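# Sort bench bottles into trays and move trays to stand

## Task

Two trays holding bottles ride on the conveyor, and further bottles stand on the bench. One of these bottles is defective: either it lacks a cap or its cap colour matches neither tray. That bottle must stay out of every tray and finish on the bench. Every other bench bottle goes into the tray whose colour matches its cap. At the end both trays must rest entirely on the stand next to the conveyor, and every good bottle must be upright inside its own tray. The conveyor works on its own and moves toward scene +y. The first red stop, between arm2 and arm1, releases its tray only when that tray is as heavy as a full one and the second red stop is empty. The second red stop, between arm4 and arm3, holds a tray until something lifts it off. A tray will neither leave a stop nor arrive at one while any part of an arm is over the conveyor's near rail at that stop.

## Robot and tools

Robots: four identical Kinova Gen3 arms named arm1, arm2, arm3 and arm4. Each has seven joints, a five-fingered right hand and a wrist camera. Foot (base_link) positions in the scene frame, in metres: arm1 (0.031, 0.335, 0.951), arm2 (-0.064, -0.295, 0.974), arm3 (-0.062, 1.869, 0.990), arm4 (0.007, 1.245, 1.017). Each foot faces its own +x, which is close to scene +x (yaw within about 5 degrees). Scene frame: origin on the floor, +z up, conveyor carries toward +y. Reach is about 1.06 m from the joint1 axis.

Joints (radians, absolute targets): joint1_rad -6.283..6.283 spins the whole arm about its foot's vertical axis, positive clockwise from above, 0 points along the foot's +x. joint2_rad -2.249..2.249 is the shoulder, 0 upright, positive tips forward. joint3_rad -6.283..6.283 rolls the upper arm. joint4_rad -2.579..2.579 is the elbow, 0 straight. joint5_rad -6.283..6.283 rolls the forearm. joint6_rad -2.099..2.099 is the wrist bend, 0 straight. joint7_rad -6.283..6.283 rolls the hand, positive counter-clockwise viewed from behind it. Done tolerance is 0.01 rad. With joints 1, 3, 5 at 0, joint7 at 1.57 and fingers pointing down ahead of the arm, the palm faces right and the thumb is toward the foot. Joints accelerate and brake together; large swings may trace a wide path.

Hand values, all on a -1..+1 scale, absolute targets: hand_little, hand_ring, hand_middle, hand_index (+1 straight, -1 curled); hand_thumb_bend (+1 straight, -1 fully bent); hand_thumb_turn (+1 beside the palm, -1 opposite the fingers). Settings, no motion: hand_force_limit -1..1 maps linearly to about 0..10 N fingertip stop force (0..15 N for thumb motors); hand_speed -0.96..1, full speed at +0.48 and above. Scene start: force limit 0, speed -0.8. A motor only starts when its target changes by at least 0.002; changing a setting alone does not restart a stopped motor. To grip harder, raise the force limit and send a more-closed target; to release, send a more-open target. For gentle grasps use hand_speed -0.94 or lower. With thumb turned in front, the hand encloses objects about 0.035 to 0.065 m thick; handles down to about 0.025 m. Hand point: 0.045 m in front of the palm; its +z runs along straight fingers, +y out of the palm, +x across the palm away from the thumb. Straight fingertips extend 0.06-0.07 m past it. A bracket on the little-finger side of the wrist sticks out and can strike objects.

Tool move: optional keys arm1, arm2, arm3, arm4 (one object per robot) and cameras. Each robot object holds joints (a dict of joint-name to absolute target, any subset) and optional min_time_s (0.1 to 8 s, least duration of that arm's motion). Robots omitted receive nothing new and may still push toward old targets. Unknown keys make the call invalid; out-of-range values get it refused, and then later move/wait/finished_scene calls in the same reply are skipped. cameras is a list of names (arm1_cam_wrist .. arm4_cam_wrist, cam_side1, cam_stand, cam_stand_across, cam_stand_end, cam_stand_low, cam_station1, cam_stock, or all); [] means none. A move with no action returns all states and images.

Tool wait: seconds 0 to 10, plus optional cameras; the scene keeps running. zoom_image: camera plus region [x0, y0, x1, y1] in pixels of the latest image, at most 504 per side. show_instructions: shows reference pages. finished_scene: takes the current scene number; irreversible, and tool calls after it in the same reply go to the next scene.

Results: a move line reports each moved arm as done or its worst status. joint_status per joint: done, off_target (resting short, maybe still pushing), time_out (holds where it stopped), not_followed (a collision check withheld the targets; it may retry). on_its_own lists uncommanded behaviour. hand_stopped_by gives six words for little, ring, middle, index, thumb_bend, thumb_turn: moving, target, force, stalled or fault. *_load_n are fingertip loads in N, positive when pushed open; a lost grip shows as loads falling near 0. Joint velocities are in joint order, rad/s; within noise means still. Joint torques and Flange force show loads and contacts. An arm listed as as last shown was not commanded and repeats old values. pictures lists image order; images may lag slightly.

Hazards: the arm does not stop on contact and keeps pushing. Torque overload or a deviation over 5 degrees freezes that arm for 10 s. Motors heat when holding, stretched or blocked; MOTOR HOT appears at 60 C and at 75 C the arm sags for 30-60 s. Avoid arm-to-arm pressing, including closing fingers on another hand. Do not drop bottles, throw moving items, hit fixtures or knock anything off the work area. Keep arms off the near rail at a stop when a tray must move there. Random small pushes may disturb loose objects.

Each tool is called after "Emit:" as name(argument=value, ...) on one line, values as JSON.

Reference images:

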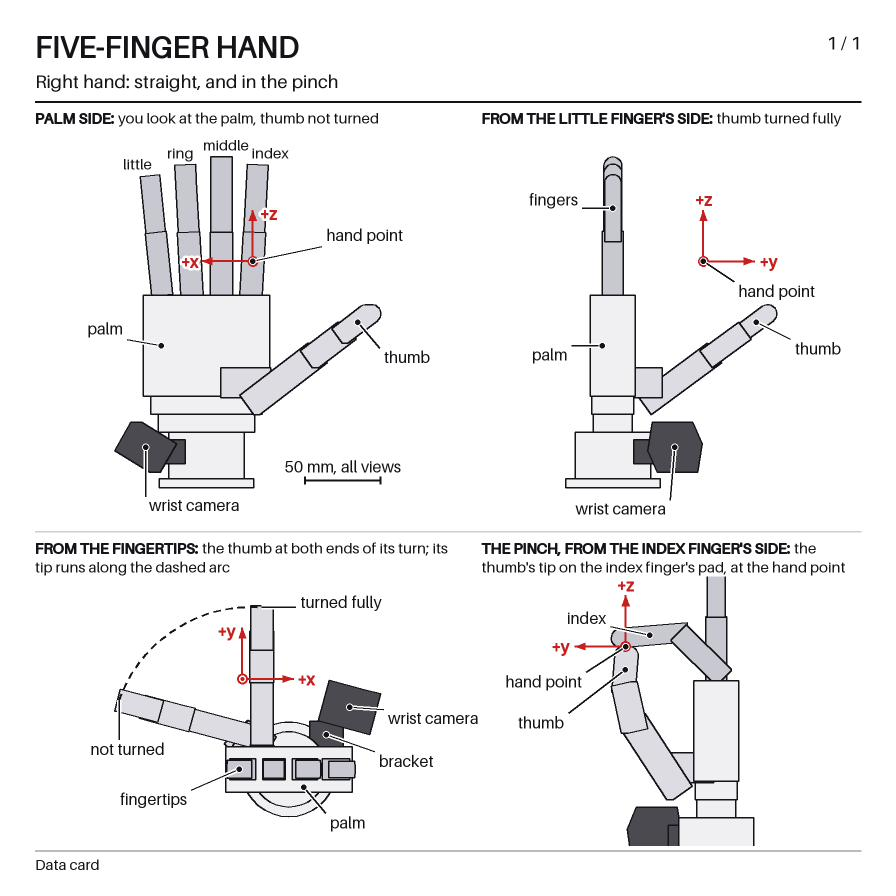

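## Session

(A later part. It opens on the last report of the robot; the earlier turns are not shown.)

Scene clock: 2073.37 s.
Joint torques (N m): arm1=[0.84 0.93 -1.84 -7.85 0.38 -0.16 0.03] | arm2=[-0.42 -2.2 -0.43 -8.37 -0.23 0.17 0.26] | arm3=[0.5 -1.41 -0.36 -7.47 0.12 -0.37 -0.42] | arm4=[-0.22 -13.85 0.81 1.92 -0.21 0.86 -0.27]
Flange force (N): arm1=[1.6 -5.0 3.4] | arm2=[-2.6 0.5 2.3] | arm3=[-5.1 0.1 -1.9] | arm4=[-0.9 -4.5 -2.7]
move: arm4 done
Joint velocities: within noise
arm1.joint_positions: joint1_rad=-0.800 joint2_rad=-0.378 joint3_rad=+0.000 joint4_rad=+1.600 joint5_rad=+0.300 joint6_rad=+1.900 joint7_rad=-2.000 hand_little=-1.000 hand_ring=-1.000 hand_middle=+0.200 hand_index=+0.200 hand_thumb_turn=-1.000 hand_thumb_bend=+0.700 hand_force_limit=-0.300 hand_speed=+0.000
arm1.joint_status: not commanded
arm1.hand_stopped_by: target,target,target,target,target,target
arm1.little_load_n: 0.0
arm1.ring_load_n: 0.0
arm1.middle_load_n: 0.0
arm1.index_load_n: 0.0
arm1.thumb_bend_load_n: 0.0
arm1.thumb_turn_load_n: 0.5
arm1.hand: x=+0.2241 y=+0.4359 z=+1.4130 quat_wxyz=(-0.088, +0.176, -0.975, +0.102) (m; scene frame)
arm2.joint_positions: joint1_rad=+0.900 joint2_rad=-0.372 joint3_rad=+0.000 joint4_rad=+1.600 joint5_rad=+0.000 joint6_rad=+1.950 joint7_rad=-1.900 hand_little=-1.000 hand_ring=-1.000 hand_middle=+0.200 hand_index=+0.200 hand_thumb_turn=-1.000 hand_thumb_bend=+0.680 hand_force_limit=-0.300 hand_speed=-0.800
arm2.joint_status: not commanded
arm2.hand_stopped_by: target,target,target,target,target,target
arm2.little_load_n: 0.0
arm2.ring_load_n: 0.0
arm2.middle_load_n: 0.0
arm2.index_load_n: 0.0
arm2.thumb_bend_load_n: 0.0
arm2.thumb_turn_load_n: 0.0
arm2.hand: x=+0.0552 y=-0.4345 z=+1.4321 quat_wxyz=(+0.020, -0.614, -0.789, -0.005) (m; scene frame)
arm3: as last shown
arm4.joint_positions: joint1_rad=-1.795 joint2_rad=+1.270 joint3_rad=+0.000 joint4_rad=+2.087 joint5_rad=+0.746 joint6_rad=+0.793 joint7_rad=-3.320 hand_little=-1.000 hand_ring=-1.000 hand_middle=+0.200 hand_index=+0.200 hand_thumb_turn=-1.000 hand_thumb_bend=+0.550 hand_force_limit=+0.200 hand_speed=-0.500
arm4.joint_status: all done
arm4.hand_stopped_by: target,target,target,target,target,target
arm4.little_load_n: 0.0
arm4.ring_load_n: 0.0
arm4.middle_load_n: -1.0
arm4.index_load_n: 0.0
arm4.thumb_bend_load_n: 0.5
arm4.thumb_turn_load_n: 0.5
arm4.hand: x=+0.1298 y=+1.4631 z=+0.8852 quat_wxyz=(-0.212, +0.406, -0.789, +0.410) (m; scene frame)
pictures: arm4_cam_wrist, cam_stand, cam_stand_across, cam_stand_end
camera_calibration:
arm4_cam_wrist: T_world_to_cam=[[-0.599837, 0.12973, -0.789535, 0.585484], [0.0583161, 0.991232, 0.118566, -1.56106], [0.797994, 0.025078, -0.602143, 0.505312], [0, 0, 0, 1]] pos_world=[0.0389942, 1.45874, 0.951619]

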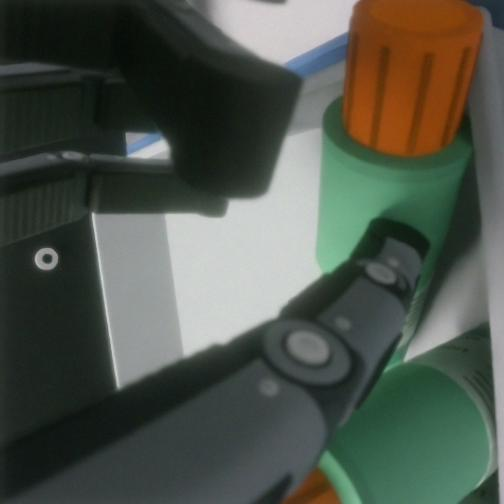

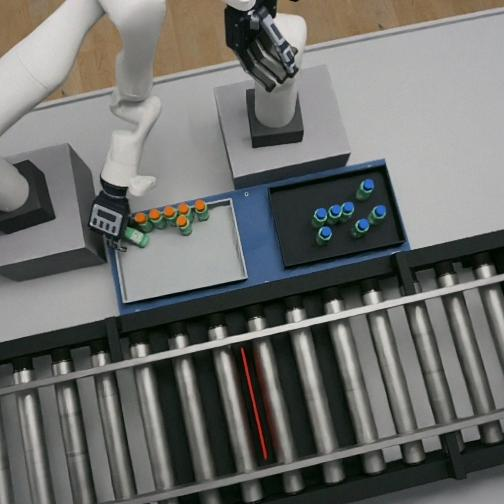

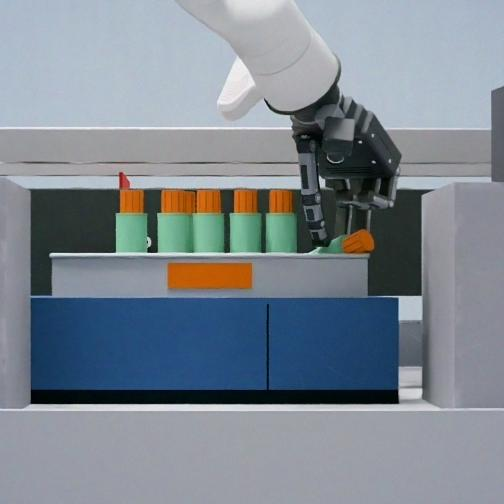

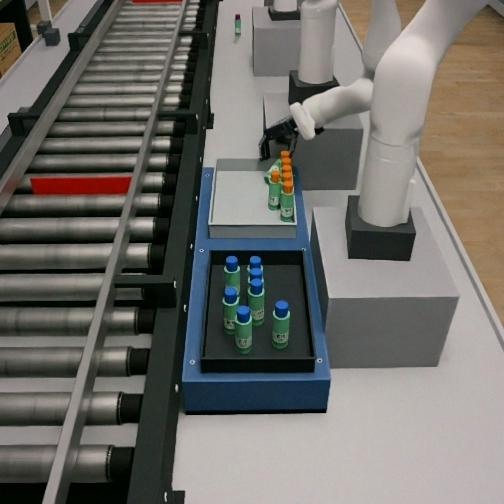

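Emit:
move(arm4={"joints":{"joint1_rad":-1.795,"joint2_rad":1.0853,"joint3_rad":0,"joint4_rad":2.1778,"joint5_rad":0.6884,"joint6_rad":0.8639,"joint7_rad":-3.2357},"min_time_s":1.5})

Emit:
move(arm4={"joints":{"joint1_rad":-1.6554,"joint2_rad":1.0785,"joint3_rad":0,"joint4_rad":2.0351,"joint5_rad":0.4849,"joint6_rad":1.0439,"joint7_rad":-2.6284},"min_time_s":2})

Emit:
move(arm4={"joints":{"joint1_rad":-1.6554,"joint2_rad":1.1837,"joint3_rad":0,"joint4_rad":1.9898,"joint5_rad":0.5025,"joint6_rad":0.9912,"joint7_rad":-2.6618},"min_time_s":1.5}, cameras=["cam_stand","cam_stand_end","cam_stand_across","arm4_cam_wrist"])

Emit:
zoom_image(camera="cam_stand", region=[80, 190, 170, 260])

Emit:
zoom_image(camera="cam_stand_end", region=[240, 120, 320, 200])

Emit:
zoom_image(camera="cam_stand_across", region=[280, 160, 420, 270])

Scene clock: 2142.00 s.
Joint torques (N m): arm1=[0.86 0.91 -1.81 -7.84 0.39 -0.15 0.05] | arm2=[-0.4 -2.19 -0.47 -8.32 -0.26 0.14 0.25] | arm3=[0.5 -1.42 -0.36 -7.46 0.12 -0.36 -0.37] | arm4=[-0.39 -14.57 1.4 1.67 -0.07 1.82 -0.34]
Flange force (N): arm1=[1.6 -4.8 3.3] | arm2=[-2.7 0.2 2.0] | arm3=[-5.0 0.3 -1.9] | arm4=[0.2 -1.0 1.3]
move: arm4 done
Joint velocities: within noise
arm1, arm2, arm3: as last shown
arm1.thumb_turn_load_n: 0.0
arm2.little_load_n: 0.5
arm4.joint_positions: joint1_rad=-1.795 joint2_rad=+1.085 joint3_rad=+0.000 joint4_rad=+2.178 joint5_rad=+0.688 joint6_rad=+0.864 joint7_rad=-3.236 hand_little=-1.000 hand_ring=-1.000 hand_middle=+0.200 hand_index=+0.200 hand_thumb_turn=-1.000 hand_thumb_bend=+0.550 hand_force_limit=+0.200 hand_speed=-0.500
arm4.joint_status: all done
arm4.hand_stopped_by: target,target,target,target,target,target
arm4.little_load_n: 0.0
arm4.ring_load_n: 0.0
arm4.middle_load_n: 0.0
arm4.index_load_n: 0.0
arm4.thumb_bend_load_n: 0.5
arm4.thumb_turn_load_n: 0.0
arm4.hand: x=+0.1300 y=+1.4624 z=+0.9521 quat_wxyz=(-0.212, +0.406, -0.789, +0.410) (m; scene frame)
pictures: none

Scene clock: 2144.37 s.
Joint torques (N m): arm1=[0.89 0.92 -1.84 -7.86 0.38 -0.16 0.04] | arm2=[-0.42 -2.2 -0.44 -8.38 -0.25 0.18 0.26] | arm3=[0.53 -1.42 -0.31 -7.4 0.14 -0.32 -0.38] | arm4=[-0.39 -15.59 1.29 0.7 0.06 1.94 -0.37]
Flange force (N): arm1=[1.6 -4.9 3.4] | arm2=[-2.6 0.4 2.3] | arm3=[-5.1 0.4 -2.0] | arm4=[0.4 -0.5 1.9]
move: arm4 done
Joint velocities: within noise
arm1, arm2, arm3: as last shown
arm2.little_load_n: 0.0
arm2.thumb_turn_load_n: -0.5
arm3.little_load_n: 0.5
arm4.joint_positions: joint1_rad=-1.655 joint2_rad=+1.078 joint3_rad=+0.000 joint4_rad=+2.035 joint5_rad=+0.485 joint6_rad=+1.044 joint7_rad=-2.628 hand_little=-1.000 hand_ring=-1.000 hand_middle=+0.200 hand_index=+0.200 hand_thumb_turn=-1.000 hand_thumb_bend=+0.550 hand_force_limit=+0.200 hand_speed=-0.500
arm4.joint_status: all done
arm4.hand_stopped_by: target,target,target,target,target,target
arm4.little_load_n: 0.0
arm4.ring_load_n: -0.5
arm4.middle_load_n: 0.0
arm4.index_load_n: 0.0
arm4.thumb_bend_load_n: 0.0
arm4.thumb_turn_load_n: 0.0
arm4.hand: x=+0.1110 y=+1.4357 z=+0.9600 quat_wxyz=(-0.043, +0.483, -0.728, +0.485) (m; scene frame)
pictures: none

Scene clock: 2146.17 s.
Joint torques (N m): arm1=[0.88 0.91 -1.84 -7.82 0.39 -0.16 0.03] | arm2=[-0.41 -2.2 -0.48 -8.4 -0.26 0.18 0.26] | arm3=[0.46 -1.39 -0.32 -7.45 0.11 -0.36 -0.42] | arm4=[-0.54 -15.84 1.28 1.29 0.02 1.96 -0.26]
Flange force (N): arm1=[1.5 -5.0 3.2] | arm2=[-2.6 0.3 2.4] | arm3=[-5.0 0.2 -2.0] | arm4=[0.2 -0.8 1.7]
move: arm4 done
Joint velocities: within noise
arm1, arm2, arm3: as last shown
arm1.ring_load_n: 0.5
arm1.index_load_n: -0.5
arm2.thumb_bend_load_n: -0.5
arm2.thumb_turn_load_n: 0.0
arm3.little_load_n: 0.0
arm4.joint_positions: joint1_rad=-1.655 joint2_rad=+1.184 joint3_rad=+0.000 joint4_rad=+1.990 joint5_rad=+0.503 joint6_rad=+0.991 joint7_rad=-2.662 hand_little=-1.000 hand_ring=-1.000 hand_middle=+0.200 hand_index=+0.200 hand_thumb_turn=-1.000 hand_thumb_bend=+0.550 hand_force_limit=+0.200 hand_speed=-0.500
arm4.joint_status: all done
arm4.hand_stopped_by: target,target,target,target,target,target
arm4.little_load_n: 0.0
arm4.ring_load_n: 0.0
arm4.middle_load_n: 0.0
arm4.index_load_n: 0.0
arm4.thumb_bend_load_n: 0.0
arm4.thumb_turn_load_n: 0.0
arm4.hand: x=+0.1110 y=+1.4358 z=+0.9200 quat_wxyz=(-0.043, +0.483, -0.728, +0.485) (m; scene frame)
pictures: arm4_cam_wrist, cam_stand, cam_stand_across, cam_stand_end
camera_calibration:
arm4_cam_wrist: T_world_to_cam=[[-0.774249, -0.115005, -0.622344, 0.82216], [0.0436323, 0.971311, -0.233774, -1.18267], [0.631375, -0.208154, -0.747019, 1.02868], [0, 0, 0, 1]] pos_world=[0.0386762, 1.45742, 1.00363]

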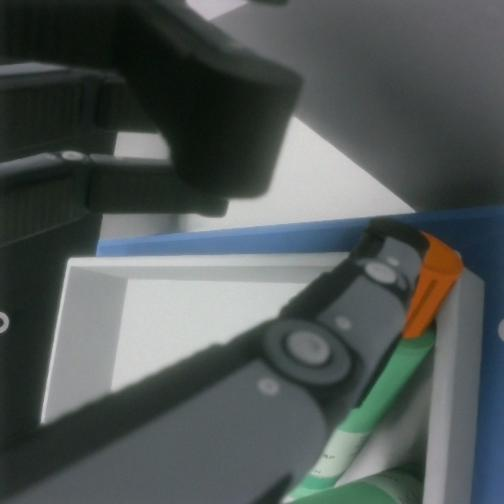

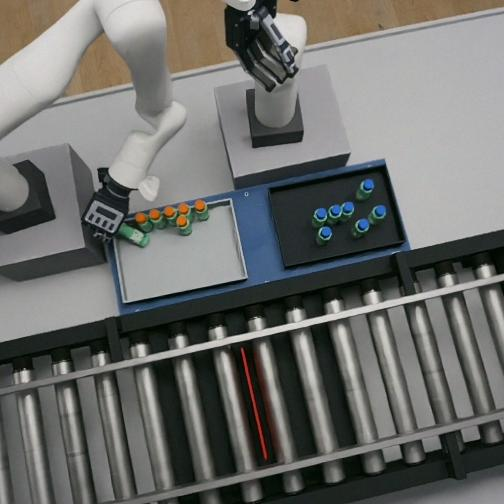

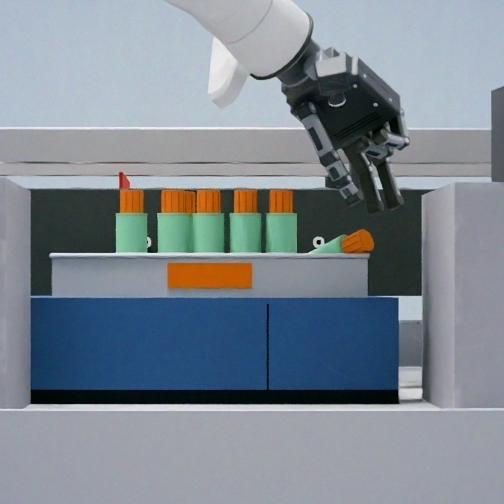

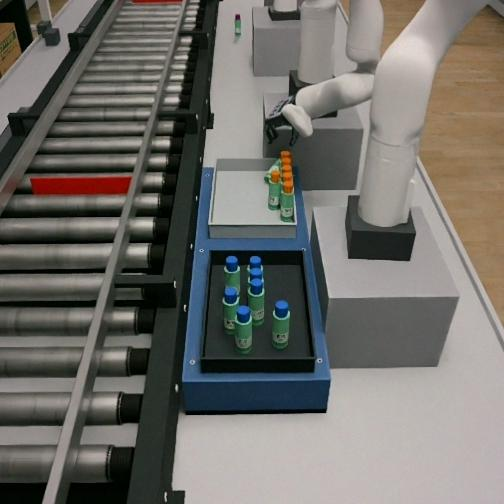

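Scaled by 5.600 from the camera's 504x504 image, which has a finer 720x720 frame.

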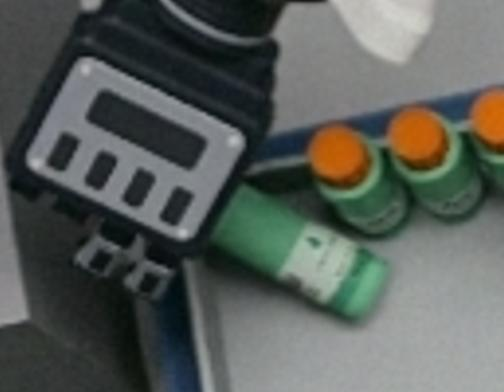

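Scaled by 6.300 from the camera's 504x504 image, which has a finer 720x720 frame.

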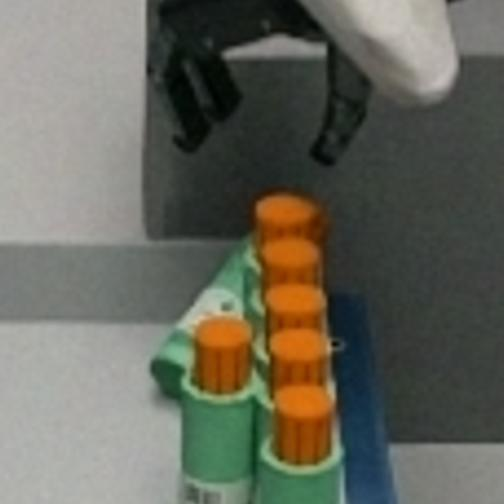

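Scaled by 3.600 from the camera's 504x504 image, which has a finer 720x720 frame.

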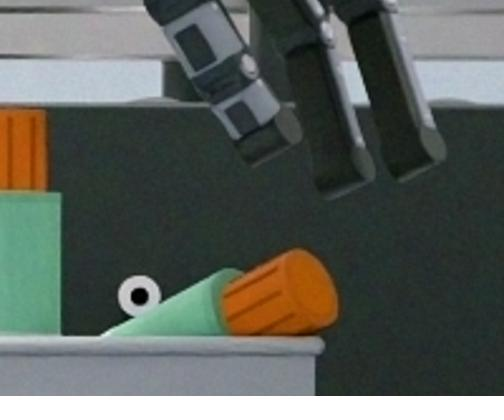

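Emit:
move(arm4={"joints":{"joint1_rad":-1.677,"joint2_rad":1.1833,"joint3_rad":0,"joint4_rad":1.9639,"joint5_rad":0.4727,"joint6_rad":1.0143,"joint7_rad":-2.6467},"min_time_s":1})

Emit:
move(arm4={"joints":{"joint1_rad":-1.677,"joint2_rad":1.282,"joint3_rad":0,"joint4_rad":1.909,"joint5_rad":0.486,"joint6_rad":0.9753,"joint7_rad":-2.6708},"min_time_s":2}, cameras=["cam_stand","cam_stand_end","cam_stand_across","arm4_cam_wrist"])

Emit:
zoom_image(camera="cam_stand", region=[80, 190, 170, 260])

Emit:
zoom_image(camera="cam_stand_end", region=[240, 120, 320, 200])

Emit:
zoom_image(camera="cam_stand_across", region=[280, 160, 420, 270])

Scene clock: 2179.43 s.
Joint torques (N m): arm1=[0.85 0.9 -1.83 -7.86 0.38 -0.15 0.04] | arm2=[-0.38 -2.19 -0.44 -8.38 -0.26 0.15 0.28] | arm3=[0.51 -1.45 -0.39 -7.4 0.12 -0.37 -0.39] | arm4=[-0.46 -16.03 1.26 1.01 0.03 1.94 -0.3]
Flange force (N): arm1=[1.5 -4.9 3.4] | arm2=[-2.5 0.5 2.2] | arm3=[-5.2 0.2 -2.2] | arm4=[0.4 -0.9 1.8]
move: arm4 done
Joint velocities: within noise
arm1, arm2: as last shown
arm1.ring_load_n: 0.0
arm1.index_load_n: 0.0
arm2.thumb_bend_load_n: 0.0
arm3.joint_positions: joint1_rad=+0.300 joint2_rad=-0.437 joint3_rad=+0.000 joint4_rad=+1.530 joint5_rad=+0.000 joint6_rad=+1.935 joint7_rad=-2.030 hand_little=+0.050 hand_ring=+0.050 hand_middle=+0.050 hand_index=+0.050 hand_thumb_turn=-1.000 hand_thumb_bend=+0.500 hand_force_limit=+0.200 hand_speed=-0.700
arm3.joint_status: not commanded
arm3.hand_stopped_by: target,target,target,target,target,target
arm3.little_load_n: 0.0
arm3.ring_load_n: 0.0
arm3.middle_load_n: 0.0
arm3.index_load_n: 0.0
arm3.thumb_bend_load_n: 0.0
arm3.thumb_turn_load_n: 0.0
arm3.hand: x=+0.1189 y=+1.8113 z=+1.4878 quat_wxyz=(-0.059, -0.412, -0.909, -0.002) (m; scene frame)
arm4.joint_positions: joint1_rad=-1.677 joint2_rad=+1.183 joint3_rad=+0.000 joint4_rad=+1.964 joint5_rad=+0.473 joint6_rad=+1.014 joint7_rad=-2.647 hand_little=-1.000 hand_ring=-1.000 hand_middle=+0.200 hand_index=+0.200 hand_thumb_turn=-1.000 hand_thumb_bend=+0.550 hand_force_limit=+0.200 hand_speed=-0.500
arm4.joint_status: all done
arm4.hand_stopped_by: target,target,target,target,target,target
arm4.little_load_n: 0.0
arm4.ring_load_n: 0.0
arm4.middle_load_n: 0.0
arm4.index_load_n: 0.0
arm4.thumb_bend_load_n: 0.0
arm4.thumb_turn_load_n: 0.0
arm4.hand: x=+0.1012 y=+1.4428 z=+0.9201 quat_wxyz=(-0.043, +0.483, -0.728, +0.485) (m; scene frame)
pictures: none

Scene clock: 2181.73 s.
Joint torques (N m): arm1=[0.88 0.91 -1.85 -7.87 0.37 -0.16 0.02] | arm2=[-0.42 -2.22 -0.48 -8.35 -0.23 0.17 0.26] | arm3=[0.51 -1.42 -0.34 -7.44 0.11 -0.36 -0.42] | arm4=[-0.28 -15.73 0.74 0.93 -0.05 1.17 -0.24]
Flange force (N): arm1=[1.5 -5.0 3.4] | arm2=[-2.7 0.3 2.1] | arm3=[-5.1 0.2 -2.0] | arm4=[1.2 -2.9 -0.3]
move: arm4 done
Joint velocities: within noise
arm1, arm2, arm3: as last shown
arm4.joint_positions: joint1_rad=-1.677 joint2_rad=+1.282 joint3_rad=+0.000 joint4_rad=+1.909 joint5_rad=+0.486 joint6_rad=+0.975 joint7_rad=-2.671 hand_little=-1.000 hand_ring=-1.000 hand_middle=+0.200 hand_index=+0.200 hand_thumb_turn=-1.000 hand_thumb_bend=+0.550 hand_force_limit=+0.200 hand_speed=-0.500
arm4.joint_status: all done
arm4.hand_stopped_by: target,target,target,target,target,target
arm4.little_load_n: 0.0
arm4.ring_load_n: 0.0
arm4.middle_load_n: 0.0
arm4.index_load_n: -0.5
arm4.thumb_bend_load_n: 0.0
arm4.thumb_turn_load_n: 0.0
arm4.hand: x=+0.1012 y=+1.4429 z=+0.8813 quat_wxyz=(-0.043, +0.483, -0.728, +0.485) (m; scene frame)
pictures: arm4_cam_wrist, cam_stand, cam_stand_across, cam_stand_end
camera_calibration:
arm4_cam_wrist: T_world_to_cam=[[-0.774249, -0.115005, -0.622344, 0.791242], [0.0436323, 0.971311, -0.233774, -1.19821], [0.631375, -0.208154, -0.747019, 1.00736], [0, 0, 0, 1]] pos_world=[0.0288762, 1.46452, 0.964833]

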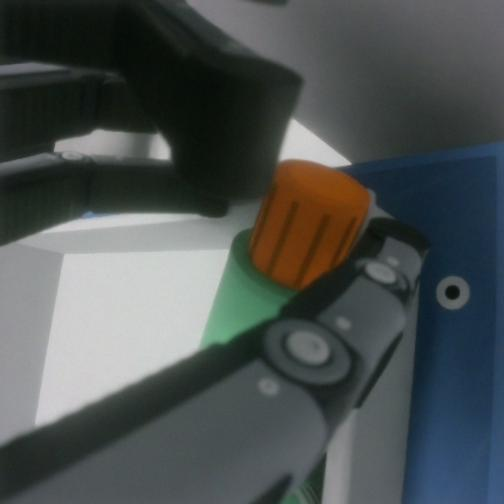

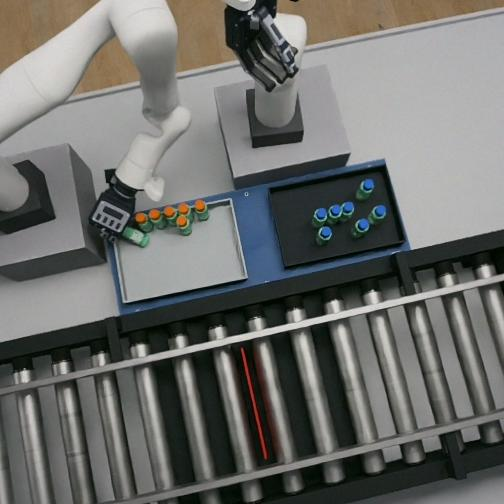

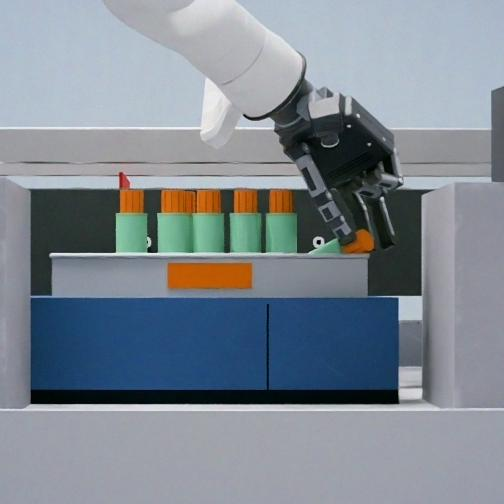

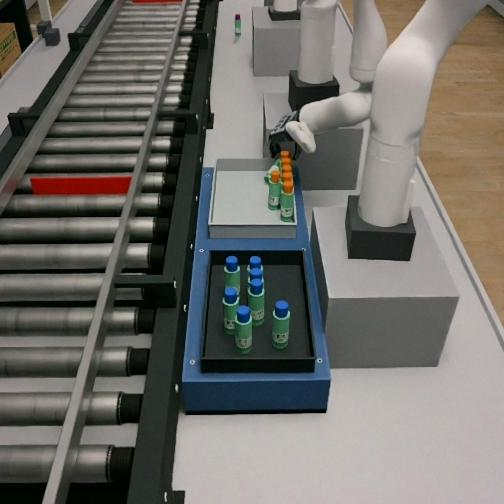

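Scaled by 5.600 from the camera's 504x504 image, which has a finer 720x720 frame.

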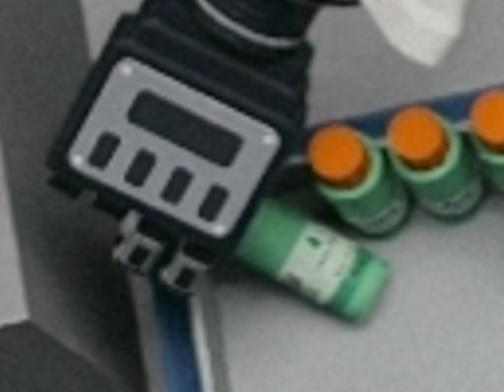

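Scaled by 6.300 from the camera's 504x504 image, which has a finer 720x720 frame.

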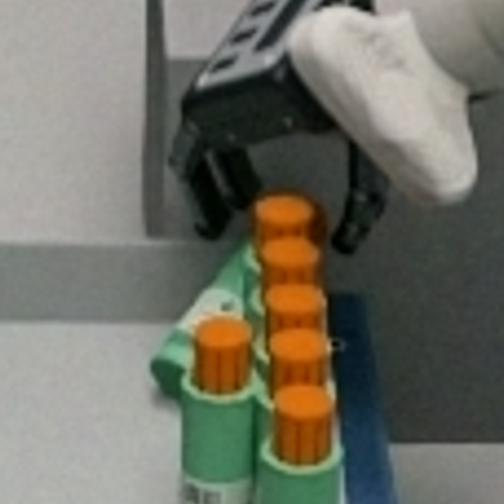

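Scaled by 3.600 from the camera's 504x504 image, which has a finer 720x720 frame.

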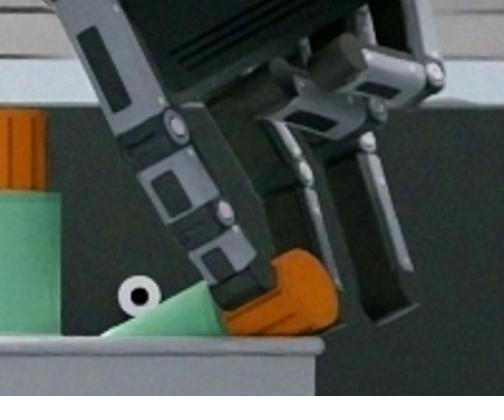

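Emit:
move(arm4={"joints":{"joint1_rad":-1.677,"joint2_rad":1.2756,"joint3_rad":0,"joint4_rad":1.9125,"joint5_rad":0.4851,"joint6_rad":0.9778,"joint7_rad":-2.6692},"min_time_s":0.8})

Emit:
move(arm4={"joints":{"hand_index":-0.85,"hand_middle":-0.85,"hand_thumb_bend":-0.7,"hand_force_limit":-0.2,"hand_speed":-0.85}}, cameras=["cam_stand","cam_stand_end","cam_stand_across","arm4_cam_wrist"])

Emit:
zoom_image(camera="cam_stand_across", region=[280, 160, 420, 270])

Scene clock: 2189.23 s.
Joint torques (N m): arm1=[0.87 0.9 -1.84 -7.85 0.39 -0.17 0.04] | arm2=[-0.41 -2.18 -0.46 -8.35 -0.24 0.14 0.27] | arm3=[0.55 -1.4 -0.31 -7.43 0.12 -0.37 -0.36] | arm4=[-0.42 -16.32 1.23 1.41 -0.07 1.93 -0.31]
Flange force (N): arm1=[1.5 -4.9 3.3] | arm2=[-2.6 0.4 2.1] | arm3=[-5.0 0.4 -2.1] | arm4=[0.2 -0.9 1.7]
move: arm4 done
Joint velocities: within noise
arm1, arm2, arm3: as last shown
arm4.joint_positions: joint1_rad=-1.677 joint2_rad=+1.276 joint3_rad=+0.000 joint4_rad=+1.913 joint5_rad=+0.485 joint6_rad=+0.978 joint7_rad=-2.669 hand_little=-1.000 hand_ring=-1.000 hand_middle=+0.200 hand_index=+0.200 hand_thumb_turn=-1.000 hand_thumb_bend=+0.550 hand_force_limit=+0.200 hand_speed=-0.500
arm4.joint_status: all done
arm4.hand_stopped_by: target,target,target,target,target,target
arm4.little_load_n: 0.0
arm4.ring_load_n: 0.0
arm4.middle_load_n: 0.0
arm4.index_load_n: 0.0
arm4.thumb_bend_load_n: 0.0
arm4.thumb_turn_load_n: 0.0
arm4.hand: x=+0.1012 y=+1.4430 z=+0.8838 quat_wxyz=(-0.043, +0.483, -0.728, +0.485) (m; scene frame)
pictures: none

Scene clock: 2194.47 s.
Joint torques (N m): arm1=[0.9 0.92 -1.86 -7.83 0.38 -0.15 0.03] | arm2=[-0.39 -2.16 -0.43 -8.36 -0.25 0.17 0.27] | arm3=[0.48 -1.41 -0.38 -7.47 0.13 -0.38 -0.39] | arm4=[-0.78 -16.55 0.48 1.03 -0.27 1.6 -0.24]
Flange force (N): arm1=[1.5 -5.0 3.3] | arm2=[-2.5 0.4 2.2] | arm3=[-5.0 0.2 -2.0] | arm4=[-0.3 -2.1 2.6]
move: arm4 off_target
Joint velocities: within noise
arm1, arm2, arm3: as last shown
arm3.middle_load_n: 0.5
arm4.joint_positions: joint1_rad=-1.677 joint2_rad=+1.276 joint3_rad=+0.000 joint4_rad=+1.913 joint5_rad=+0.485 joint6_rad=+0.978 joint7_rad=-2.669 hand_little=-1.000 hand_ring=-1.000 hand_middle=-0.089 hand_index=-0.048 hand_thumb_turn=-1.000 hand_thumb_bend=+0.404 hand_force_limit=-0.200 hand_speed=-0.850
arm4.joint_status: hand_middle off_target (ended at -0.089, target -0.850); hand_index off_target (ended at -0.048, target -0.850); hand_thumb_bend off_target (ended at +0.404, target -0.700); the others done
arm4.hand_stopped_by: target,target,force,force,force,target
arm4.little_load_n: 0.0
arm4.ring_load_n: 0.0
arm4.middle_load_n: 7.5
arm4.index_load_n: 2.0
arm4.thumb_bend_load_n: 5.5
arm4.thumb_turn_load_n: 0.5
arm4.hand: x=+0.1012 y=+1.4430 z=+0.8838 quat_wxyz=(-0.043, +0.483, -0.728, +0.485) (m; scene frame)
pictures: arm4_cam_wrist, cam_stand, cam_stand_across, cam_stand_end
camera_calibration:
arm4_cam_wrist: T_world_to_cam=[[-0.774333, -0.115055, -0.622231, 0.792776], [0.043497, 0.971327, -0.233736, -1.19778], [0.631282, -0.208054, -0.747126, 1.00921], [0, 0, 0, 1]] pos_world=[0.0288762, 1.46461, 0.967333]

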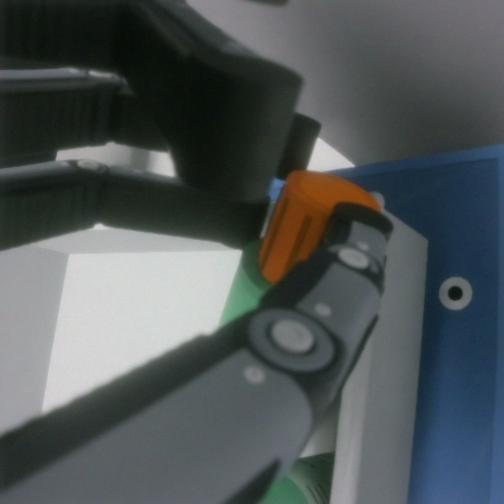

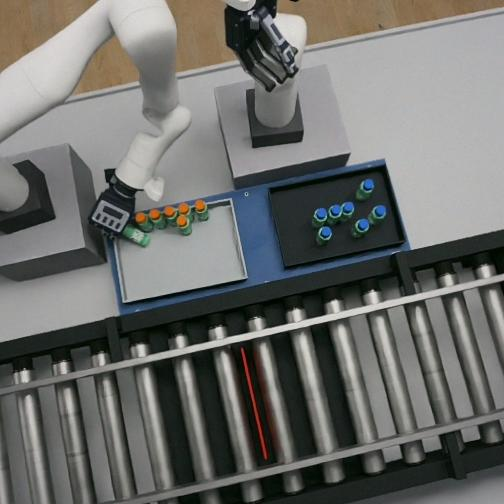

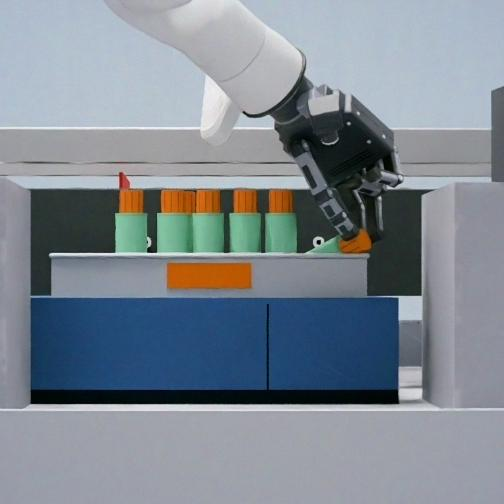

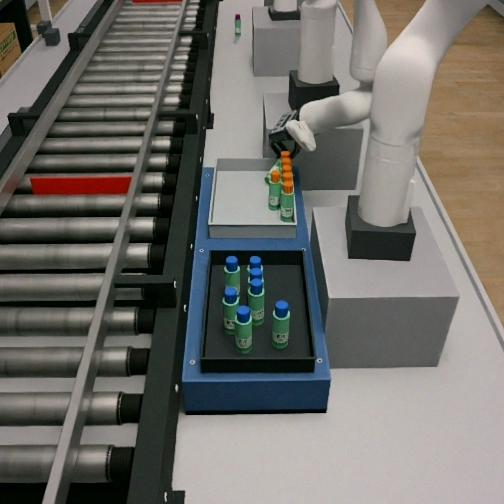

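Scaled by 3.600 from the camera's 504x504 image, which has a finer 720x720 frame.

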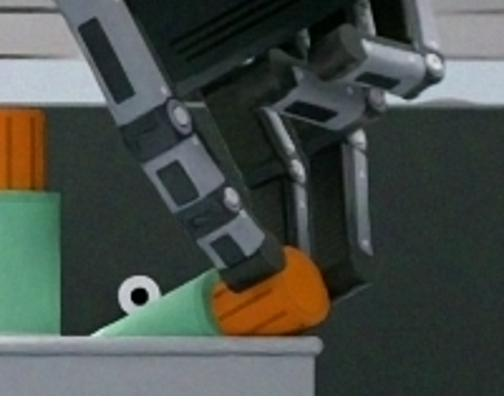

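Emit:
move(arm4={"joints":{"hand_index":-0.8,"hand_middle":-0.8,"hand_thumb_bend":-0.65,"hand_force_limit":0.2,"hand_speed":-0.88}})

Emit:
move(arm4={"joints":{"joint1_rad":-1.677,"joint2_rad":1.1833,"joint3_rad":0,"joint4_rad":1.9639,"joint5_rad":0.4727,"joint6_rad":1.0143,"joint7_rad":-2.6467},"min_time_s":2}, cameras=["cam_stand","cam_stand_end","cam_stand_across","arm4_cam_wrist"])

Emit:
zoom_image(camera="cam_stand_across", region=[280, 140, 420, 270])

Emit:
zoom_image(camera="cam_stand", region=[80, 190, 170, 260])

Scene clock: 2198.57 s.
Joint torques (N m): arm1=[0.87 0.91 -1.86 -7.82 0.38 -0.15 0.03] | arm2=[-0.42 -2.2 -0.42 -8.39 -0.21 0.17 0.27] | arm3=[0.57 -1.38 -0.38 -7.41 0.12 -0.39 -0.38] | arm4=[-0.61 -16.4 0.6 1.37 -0.27 1.84 -0.25]
Flange force (N): arm1=[1.4 -5.0 3.3] | arm2=[-2.5 0.6 2.3] | arm3=[-5.1 0.1 -2.2] | arm4=[-0.5 -1.6 2.5]
move: arm4 off_target
Joint velocities: within noise
arm1.joint_positions: joint1_rad=-0.800 joint2_rad=-0.378 joint3_rad=+0.000 joint4_rad=+1.600 joint5_rad=+0.300 joint6_rad=+1.900 joint7_rad=-2.000 hand_little=-1.000 hand_ring=-1.000 hand_middle=+0.200 hand_index=+0.200 hand_thumb_turn=-1.000 hand_thumb_bend=+0.700 hand_force_limit=-0.300 hand_speed=+0.000
arm1.joint_status: not commanded
arm1.hand_stopped_by: target,target,target,target,target,target
arm1.little_load_n: 0.0
arm1.ring_load_n: 0.0
arm1.middle_load_n: 0.0
arm1.index_load_n: 0.0
arm1.thumb_bend_load_n: 0.0
arm1.thumb_turn_load_n: 0.0
arm1.hand: x=+0.2241 y=+0.4359 z=+1.4130 quat_wxyz=(-0.088, +0.176, -0.975, +0.102) (m; scene frame)
arm2.joint_positions: joint1_rad=+0.900 joint2_rad=-0.372 joint3_rad=+0.000 joint4_rad=+1.600 joint5_rad=+0.000 joint6_rad=+1.950 joint7_rad=-1.900 hand_little=-1.000 hand_ring=-1.000 hand_middle=+0.200 hand_index=+0.200 hand_thumb_turn=-1.000 hand_thumb_bend=+0.680 hand_force_limit=-0.300 hand_speed=-0.800
arm2.joint_status: not commanded
arm2.hand_stopped_by: target,target,target,target,target,target
arm2.little_load_n: 0.0
arm2.ring_load_n: 0.0
arm2.middle_load_n: 0.0
arm2.index_load_n: 0.0
arm2.thumb_bend_load_n: 0.0
arm2.thumb_turn_load_n: 0.0
arm2.hand: x=+0.0552 y=-0.4345 z=+1.4321 quat_wxyz=(+0.020, -0.614, -0.789, -0.005) (m; scene frame)
arm3: as last shown
arm3.middle_load_n: 0.0
arm4.joint_positions: joint1_rad=-1.677 joint2_rad=+1.276 joint3_rad=+0.000 joint4_rad=+1.912 joint5_rad=+0.485 joint6_rad=+0.978 joint7_rad=-2.669 hand_little=-1.000 hand_ring=-1.000 hand_middle=-0.089 hand_index=-0.068 hand_thumb_turn=-1.000 hand_thumb_bend=+0.399 hand_force_limit=+0.200 hand_speed=-0.880
arm4.joint_status: hand_middle off_target (ended at -0.089, target -0.800); hand_index off_target (ended at -0.068, target -0.800); hand_thumb_bend off_target (ended at +0.399, target -0.650); the others done
arm4.hand_stopped_by: target,target,force,force,force,target
arm4.little_load_n: 0.0
arm4.ring_load_n: 0.0
arm4.middle_load_n: 7.0
arm4.index_load_n: 5.5
arm4.thumb_bend_load_n: 9.5
arm4.thumb_turn_load_n: -1.0
arm4.hand: x=+0.1012 y=+1.4431 z=+0.8838 quat_wxyz=(-0.043, +0.483, -0.728, +0.485) (m; scene frame)
pictures: none

Scene clock: 2200.87 s.
Joint torques (N m): arm1=[0.89 0.91 -1.84 -7.87 0.39 -0.17 0.04] | arm2=[-0.4 -2.21 -0.45 -8.36 -0.23 0.18 0.27] | arm3=[0.5 -1.39 -0.33 -7.42 0.13 -0.38 -0.37] | arm4=[-0.38 -16.09 1.2 1.13 0.04 1.97 -0.26]
Flange force (N): arm1=[1.5 -4.9 3.4] | arm2=[-2.6 0.4 2.2] | arm3=[-5.0 0.4 -2.1] | arm4=[0.2 -0.6 1.8]
move: arm4 done
Joint velocities: within noise
arm1, arm2, arm3: as last shown
arm4.joint_positions: joint1_rad=-1.677 joint2_rad=+1.183 joint3_rad=+0.000 joint4_rad=+1.964 joint5_rad=+0.473 joint6_rad=+1.014 joint7_rad=-2.647 hand_little=-1.000 hand_ring=-1.000 hand_middle=-0.089 hand_index=-0.068 hand_thumb_turn=-1.000 hand_thumb_bend=+0.399 hand_force_limit=+0.200 hand_speed=-0.880
arm4.joint_status: all done
arm4.hand_stopped_by: target,target,force,force,force,target
arm4.little_load_n: 0.0
arm4.ring_load_n: 0.0
arm4.middle_load_n: 7.5
arm4.index_load_n: 0.5
arm4.thumb_bend_load_n: 5.0
arm4.thumb_turn_load_n: 0.5
arm4.hand: x=+0.1012 y=+1.4428 z=+0.9201 quat_wxyz=(-0.043, +0.483, -0.728, +0.485) (m; scene frame)
pictures: arm4_cam_wrist, cam_stand, cam_stand_across, cam_stand_end
camera_calibration:
arm4_cam_wrist: T_world_to_cam=[[-0.774252, -0.114851, -0.622369, 0.815178], [0.0438152, 0.971308, -0.233752, -1.18906], [0.631359, -0.208252, -0.747005, 1.03646], [0, 0, 0, 1]] pos_world=[0.0288761, 1.46442, 1.00363]

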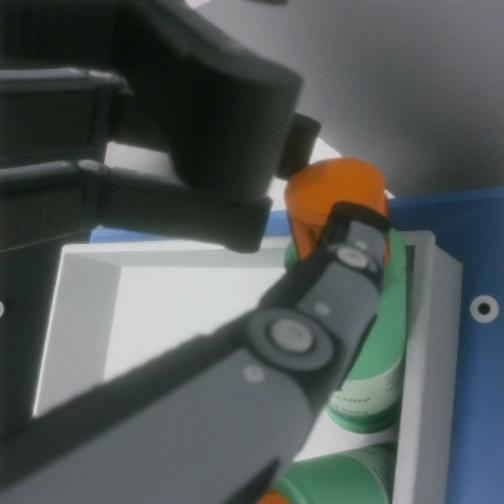

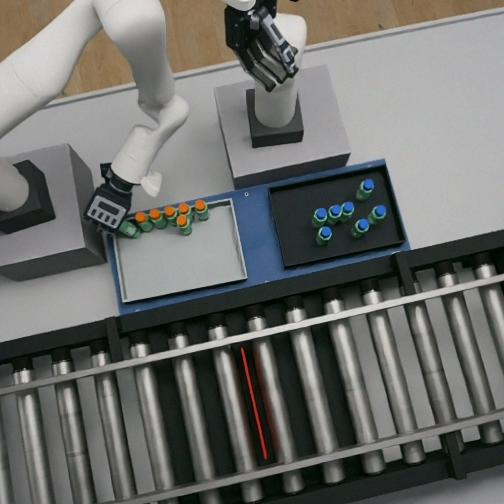

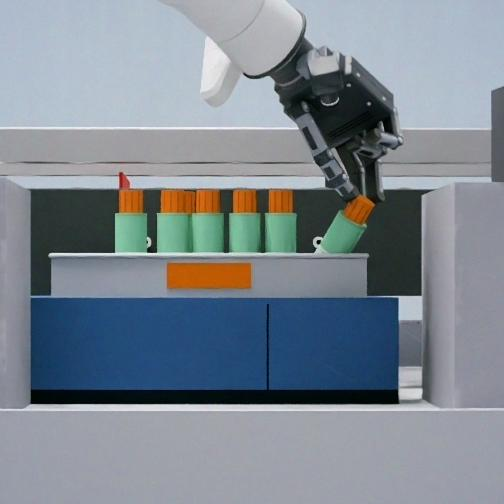

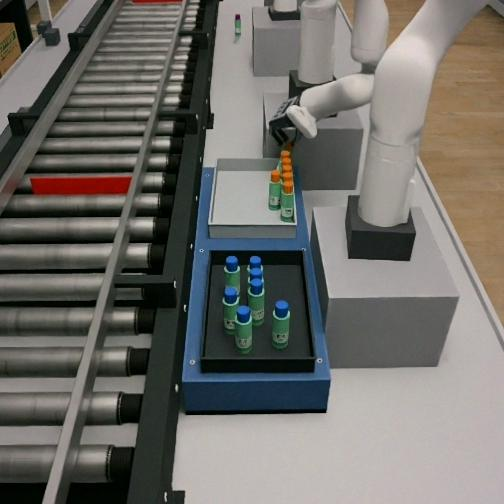

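Scaled by 3.600 from the camera's 504x504 image, which has a finer 720x720 frame.

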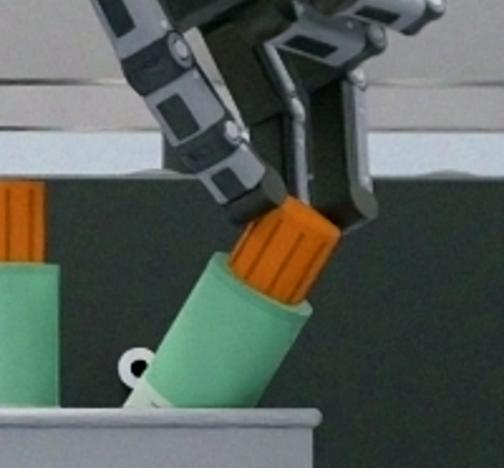

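Scaled by 5.600 from the camera's 504x504 image, which has a finer 720x720 frame.

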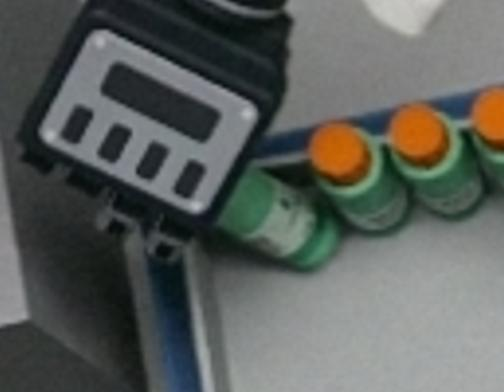

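Emit:
move(arm4={"joints":{"joint1_rad":-1.6468,"joint2_rad":1.1728,"joint3_rad":0,"joint4_rad":1.9175,"joint5_rad":0.4874,"joint6_rad":1.0644,"joint7_rad":-2.6156},"min_time_s":2}, cameras=["cam_stand_across","cam_stand_end"])

Emit:
zoom_image(camera="cam_stand_across", region=[260, 140, 400, 270])

Emit:
zoom_image(camera="cam_stand_end", region=[240, 120, 320, 200])

Scene clock: 2217.23 s.
Joint torques (N m): arm1=[0.88 0.93 -1.83 -7.82 0.39 -0.17 0.05] | arm2=[-0.4 -2.22 -0.45 -8.37 -0.25 0.15 0.28] | arm3=[0.47 -1.35 -0.35 -7.42 0.11 -0.4 -0.39] | arm4=[-0.5 -16.47 1.11 -0.03 0.21 1.4 -0.38]
Flange force (N): arm1=[1.6 -4.9 3.2] | arm2=[-2.6 0.4 2.2] | arm3=[-4.9 0.2 -2.2] | arm4=[1.2 -1.8 1.2]
move: arm4 done
Joint velocities: within noise
arm1, arm2, arm3: as last shown
arm2.thumb_bend_load_n: -0.5
arm3.thumb_bend_load_n: -0.5
arm4.joint_positions: joint1_rad=-1.647 joint2_rad=+1.173 joint3_rad=+0.000 joint4_rad=+1.918 joint5_rad=+0.487 joint6_rad=+1.064 joint7_rad=-2.616 hand_little=-1.000 hand_ring=-1.000 hand_middle=-0.089 hand_index=-0.068 hand_thumb_turn=-1.000 hand_thumb_bend=+0.399 hand_force_limit=+0.200 hand_speed=-0.880
arm4.joint_status: all done
arm4.hand_stopped_by: target,target,force,force,force,target
arm4.little_load_n: 0.5
arm4.ring_load_n: 0.0
arm4.middle_load_n: 6.0
arm4.index_load_n: 0.0
arm4.thumb_bend_load_n: 4.5
arm4.thumb_turn_load_n: 1.0
arm4.hand: x=+0.1101 y=+1.4602 z=+0.9246 quat_wxyz=(-0.043, +0.483, -0.728, +0.485) (m; scene frame)
pictures: cam_stand_across, cam_stand_end

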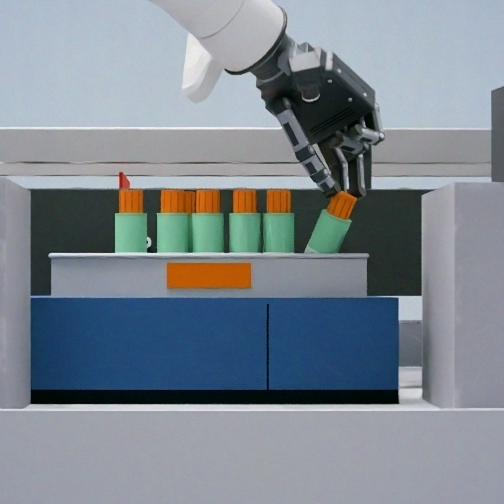

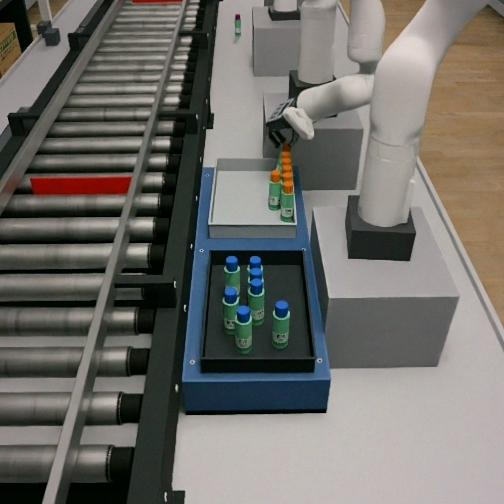

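Scaled by 3.600 from the camera's 504x504 image, which has a finer 720x720 frame.

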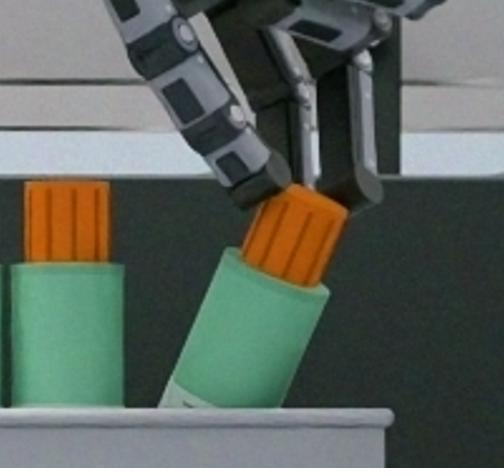

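Scaled by 6.300 from the camera's 504x504 image, which has a finer 720x720 frame.

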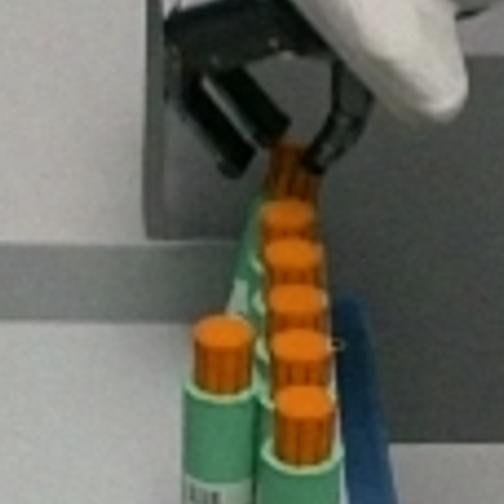

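Emit:
move(arm4={"joints":{"joint1_rad":-1.6184,"joint2_rad":1.1672,"joint3_rad":0,"joint4_rad":1.8705,"joint5_rad":0.5014,"joint6_rad":1.1097,"joint7_rad":-2.5851},"min_time_s":2.5}, cameras=["cam_stand_across","cam_stand_end","cam_stand","arm4_cam_wrist"])

Emit:
zoom_image(camera="cam_stand_across", region=[260, 140, 400, 270])

Emit:
zoom_image(camera="cam_stand_end", region=[240, 120, 320, 200])

Emit:
zoom_image(camera="cam_stand", region=[80, 190, 170, 260])

Scene clock: 2226.57 s.
Joint torques (N m): arm1=[0.86 0.89 -1.85 -7.86 0.42 -0.17 0.05] | arm2=[-0.42 -2.22 -0.42 -8.36 -0.21 0.16 0.26] | arm3=[0.53 -1.39 -0.38 -7.47 0.12 -0.37 -0.38] | arm4=[-0.55 -16.82 1.17 -0.2 0.1 1.51 -0.34]
Flange force (N): arm1=[1.5 -4.9 3.3] | arm2=[-2.6 0.5 2.1] | arm3=[-5.0 0.1 -1.9] | arm4=[0.6 -1.6 1.2]
move: arm4 done
Joint velocities: within noise
arm1, arm2, arm3: as last shown
arm1.ring_load_n: 0.5
arm2.thumb_bend_load_n: 0.0
arm3.thumb_bend_load_n: 0.0
arm4.joint_positions: joint1_rad=-1.618 joint2_rad=+1.167 joint3_rad=+0.000 joint4_rad=+1.870 joint5_rad=+0.501 joint6_rad=+1.110 joint7_rad=-2.585 hand_little=-1.000 hand_ring=-1.000 hand_middle=-0.089 hand_index=-0.068 hand_thumb_turn=-1.000 hand_thumb_bend=+0.398 hand_force_limit=+0.200 hand_speed=-0.880
arm4.joint_status: all done
arm4.hand_stopped_by: target,target,force,force,force,target
arm4.little_load_n: 0.5
arm4.ring_load_n: 0.5
arm4.middle_load_n: 5.5
arm4.index_load_n: 0.0
arm4.thumb_bend_load_n: 4.0
arm4.thumb_turn_load_n: 1.0
arm4.hand: x=+0.1193 y=+1.4767 z=+0.9281 quat_wxyz=(-0.043, +0.483, -0.728, +0.485) (m; scene frame)
pictures: arm4_cam_wrist, cam_stand, cam_stand_across, cam_stand_end
camera_calibration:
arm4_cam_wrist: T_world_to_cam=[[-0.77422, -0.115076, -0.622367, 0.838397], [0.0436592, 0.97128, -0.233901, -1.22071], [0.631409, -0.208263, -0.74696, 1.03803], [0, 0, 0, 1]] pos_world=[0.0469762, 1.49832, 1.01163]

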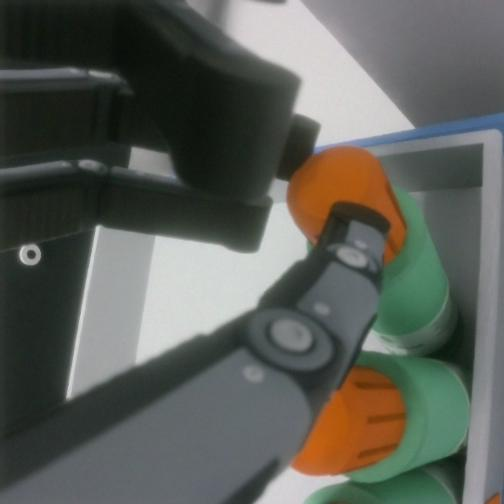

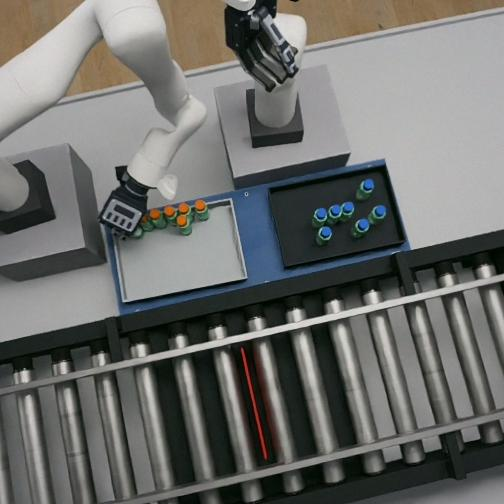

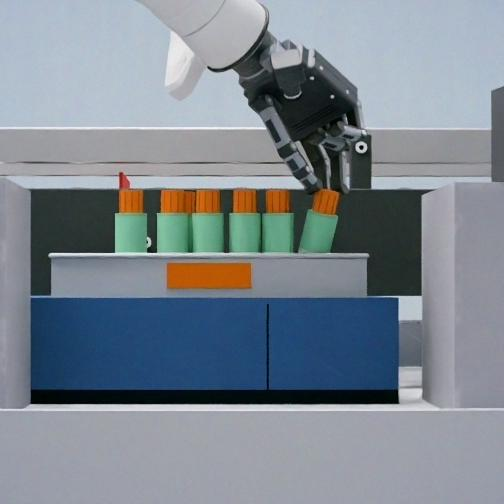

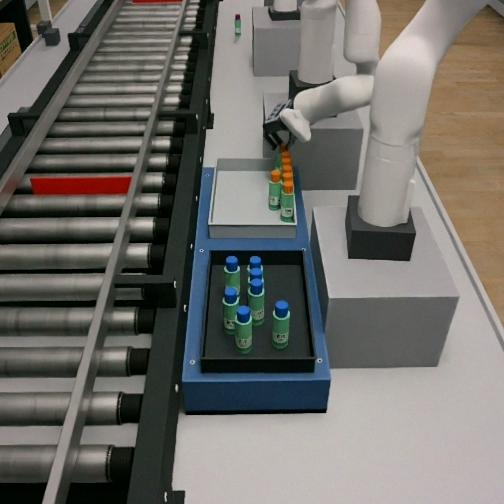

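Scaled by 3.600 from the camera's 504x504 image, which has a finer 720x720 frame.

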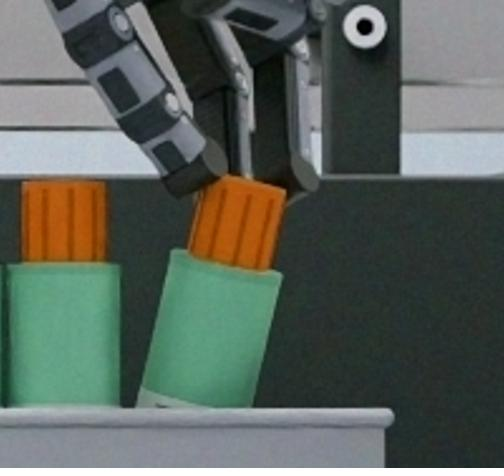

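Scaled by 6.300 from the camera's 504x504 image, which has a finer 720x720 frame.

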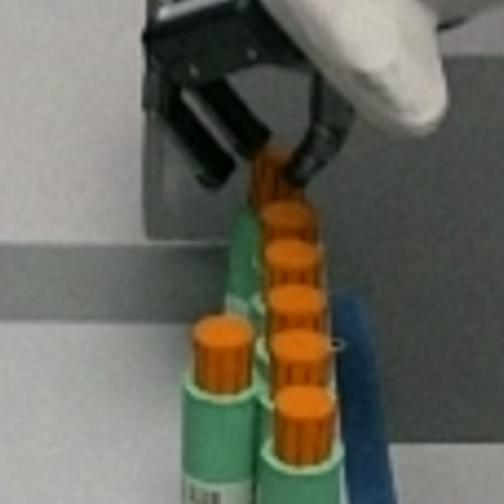

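Scaled by 5.600 from the camera's 504x504 image, which has a finer 720x720 frame.

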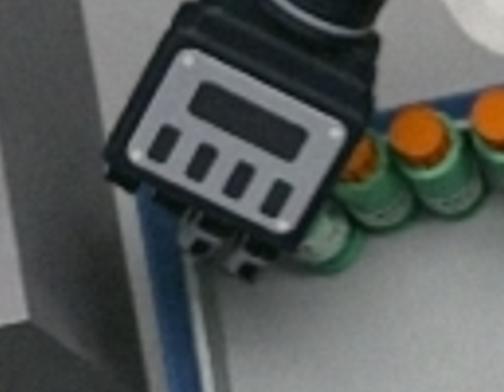

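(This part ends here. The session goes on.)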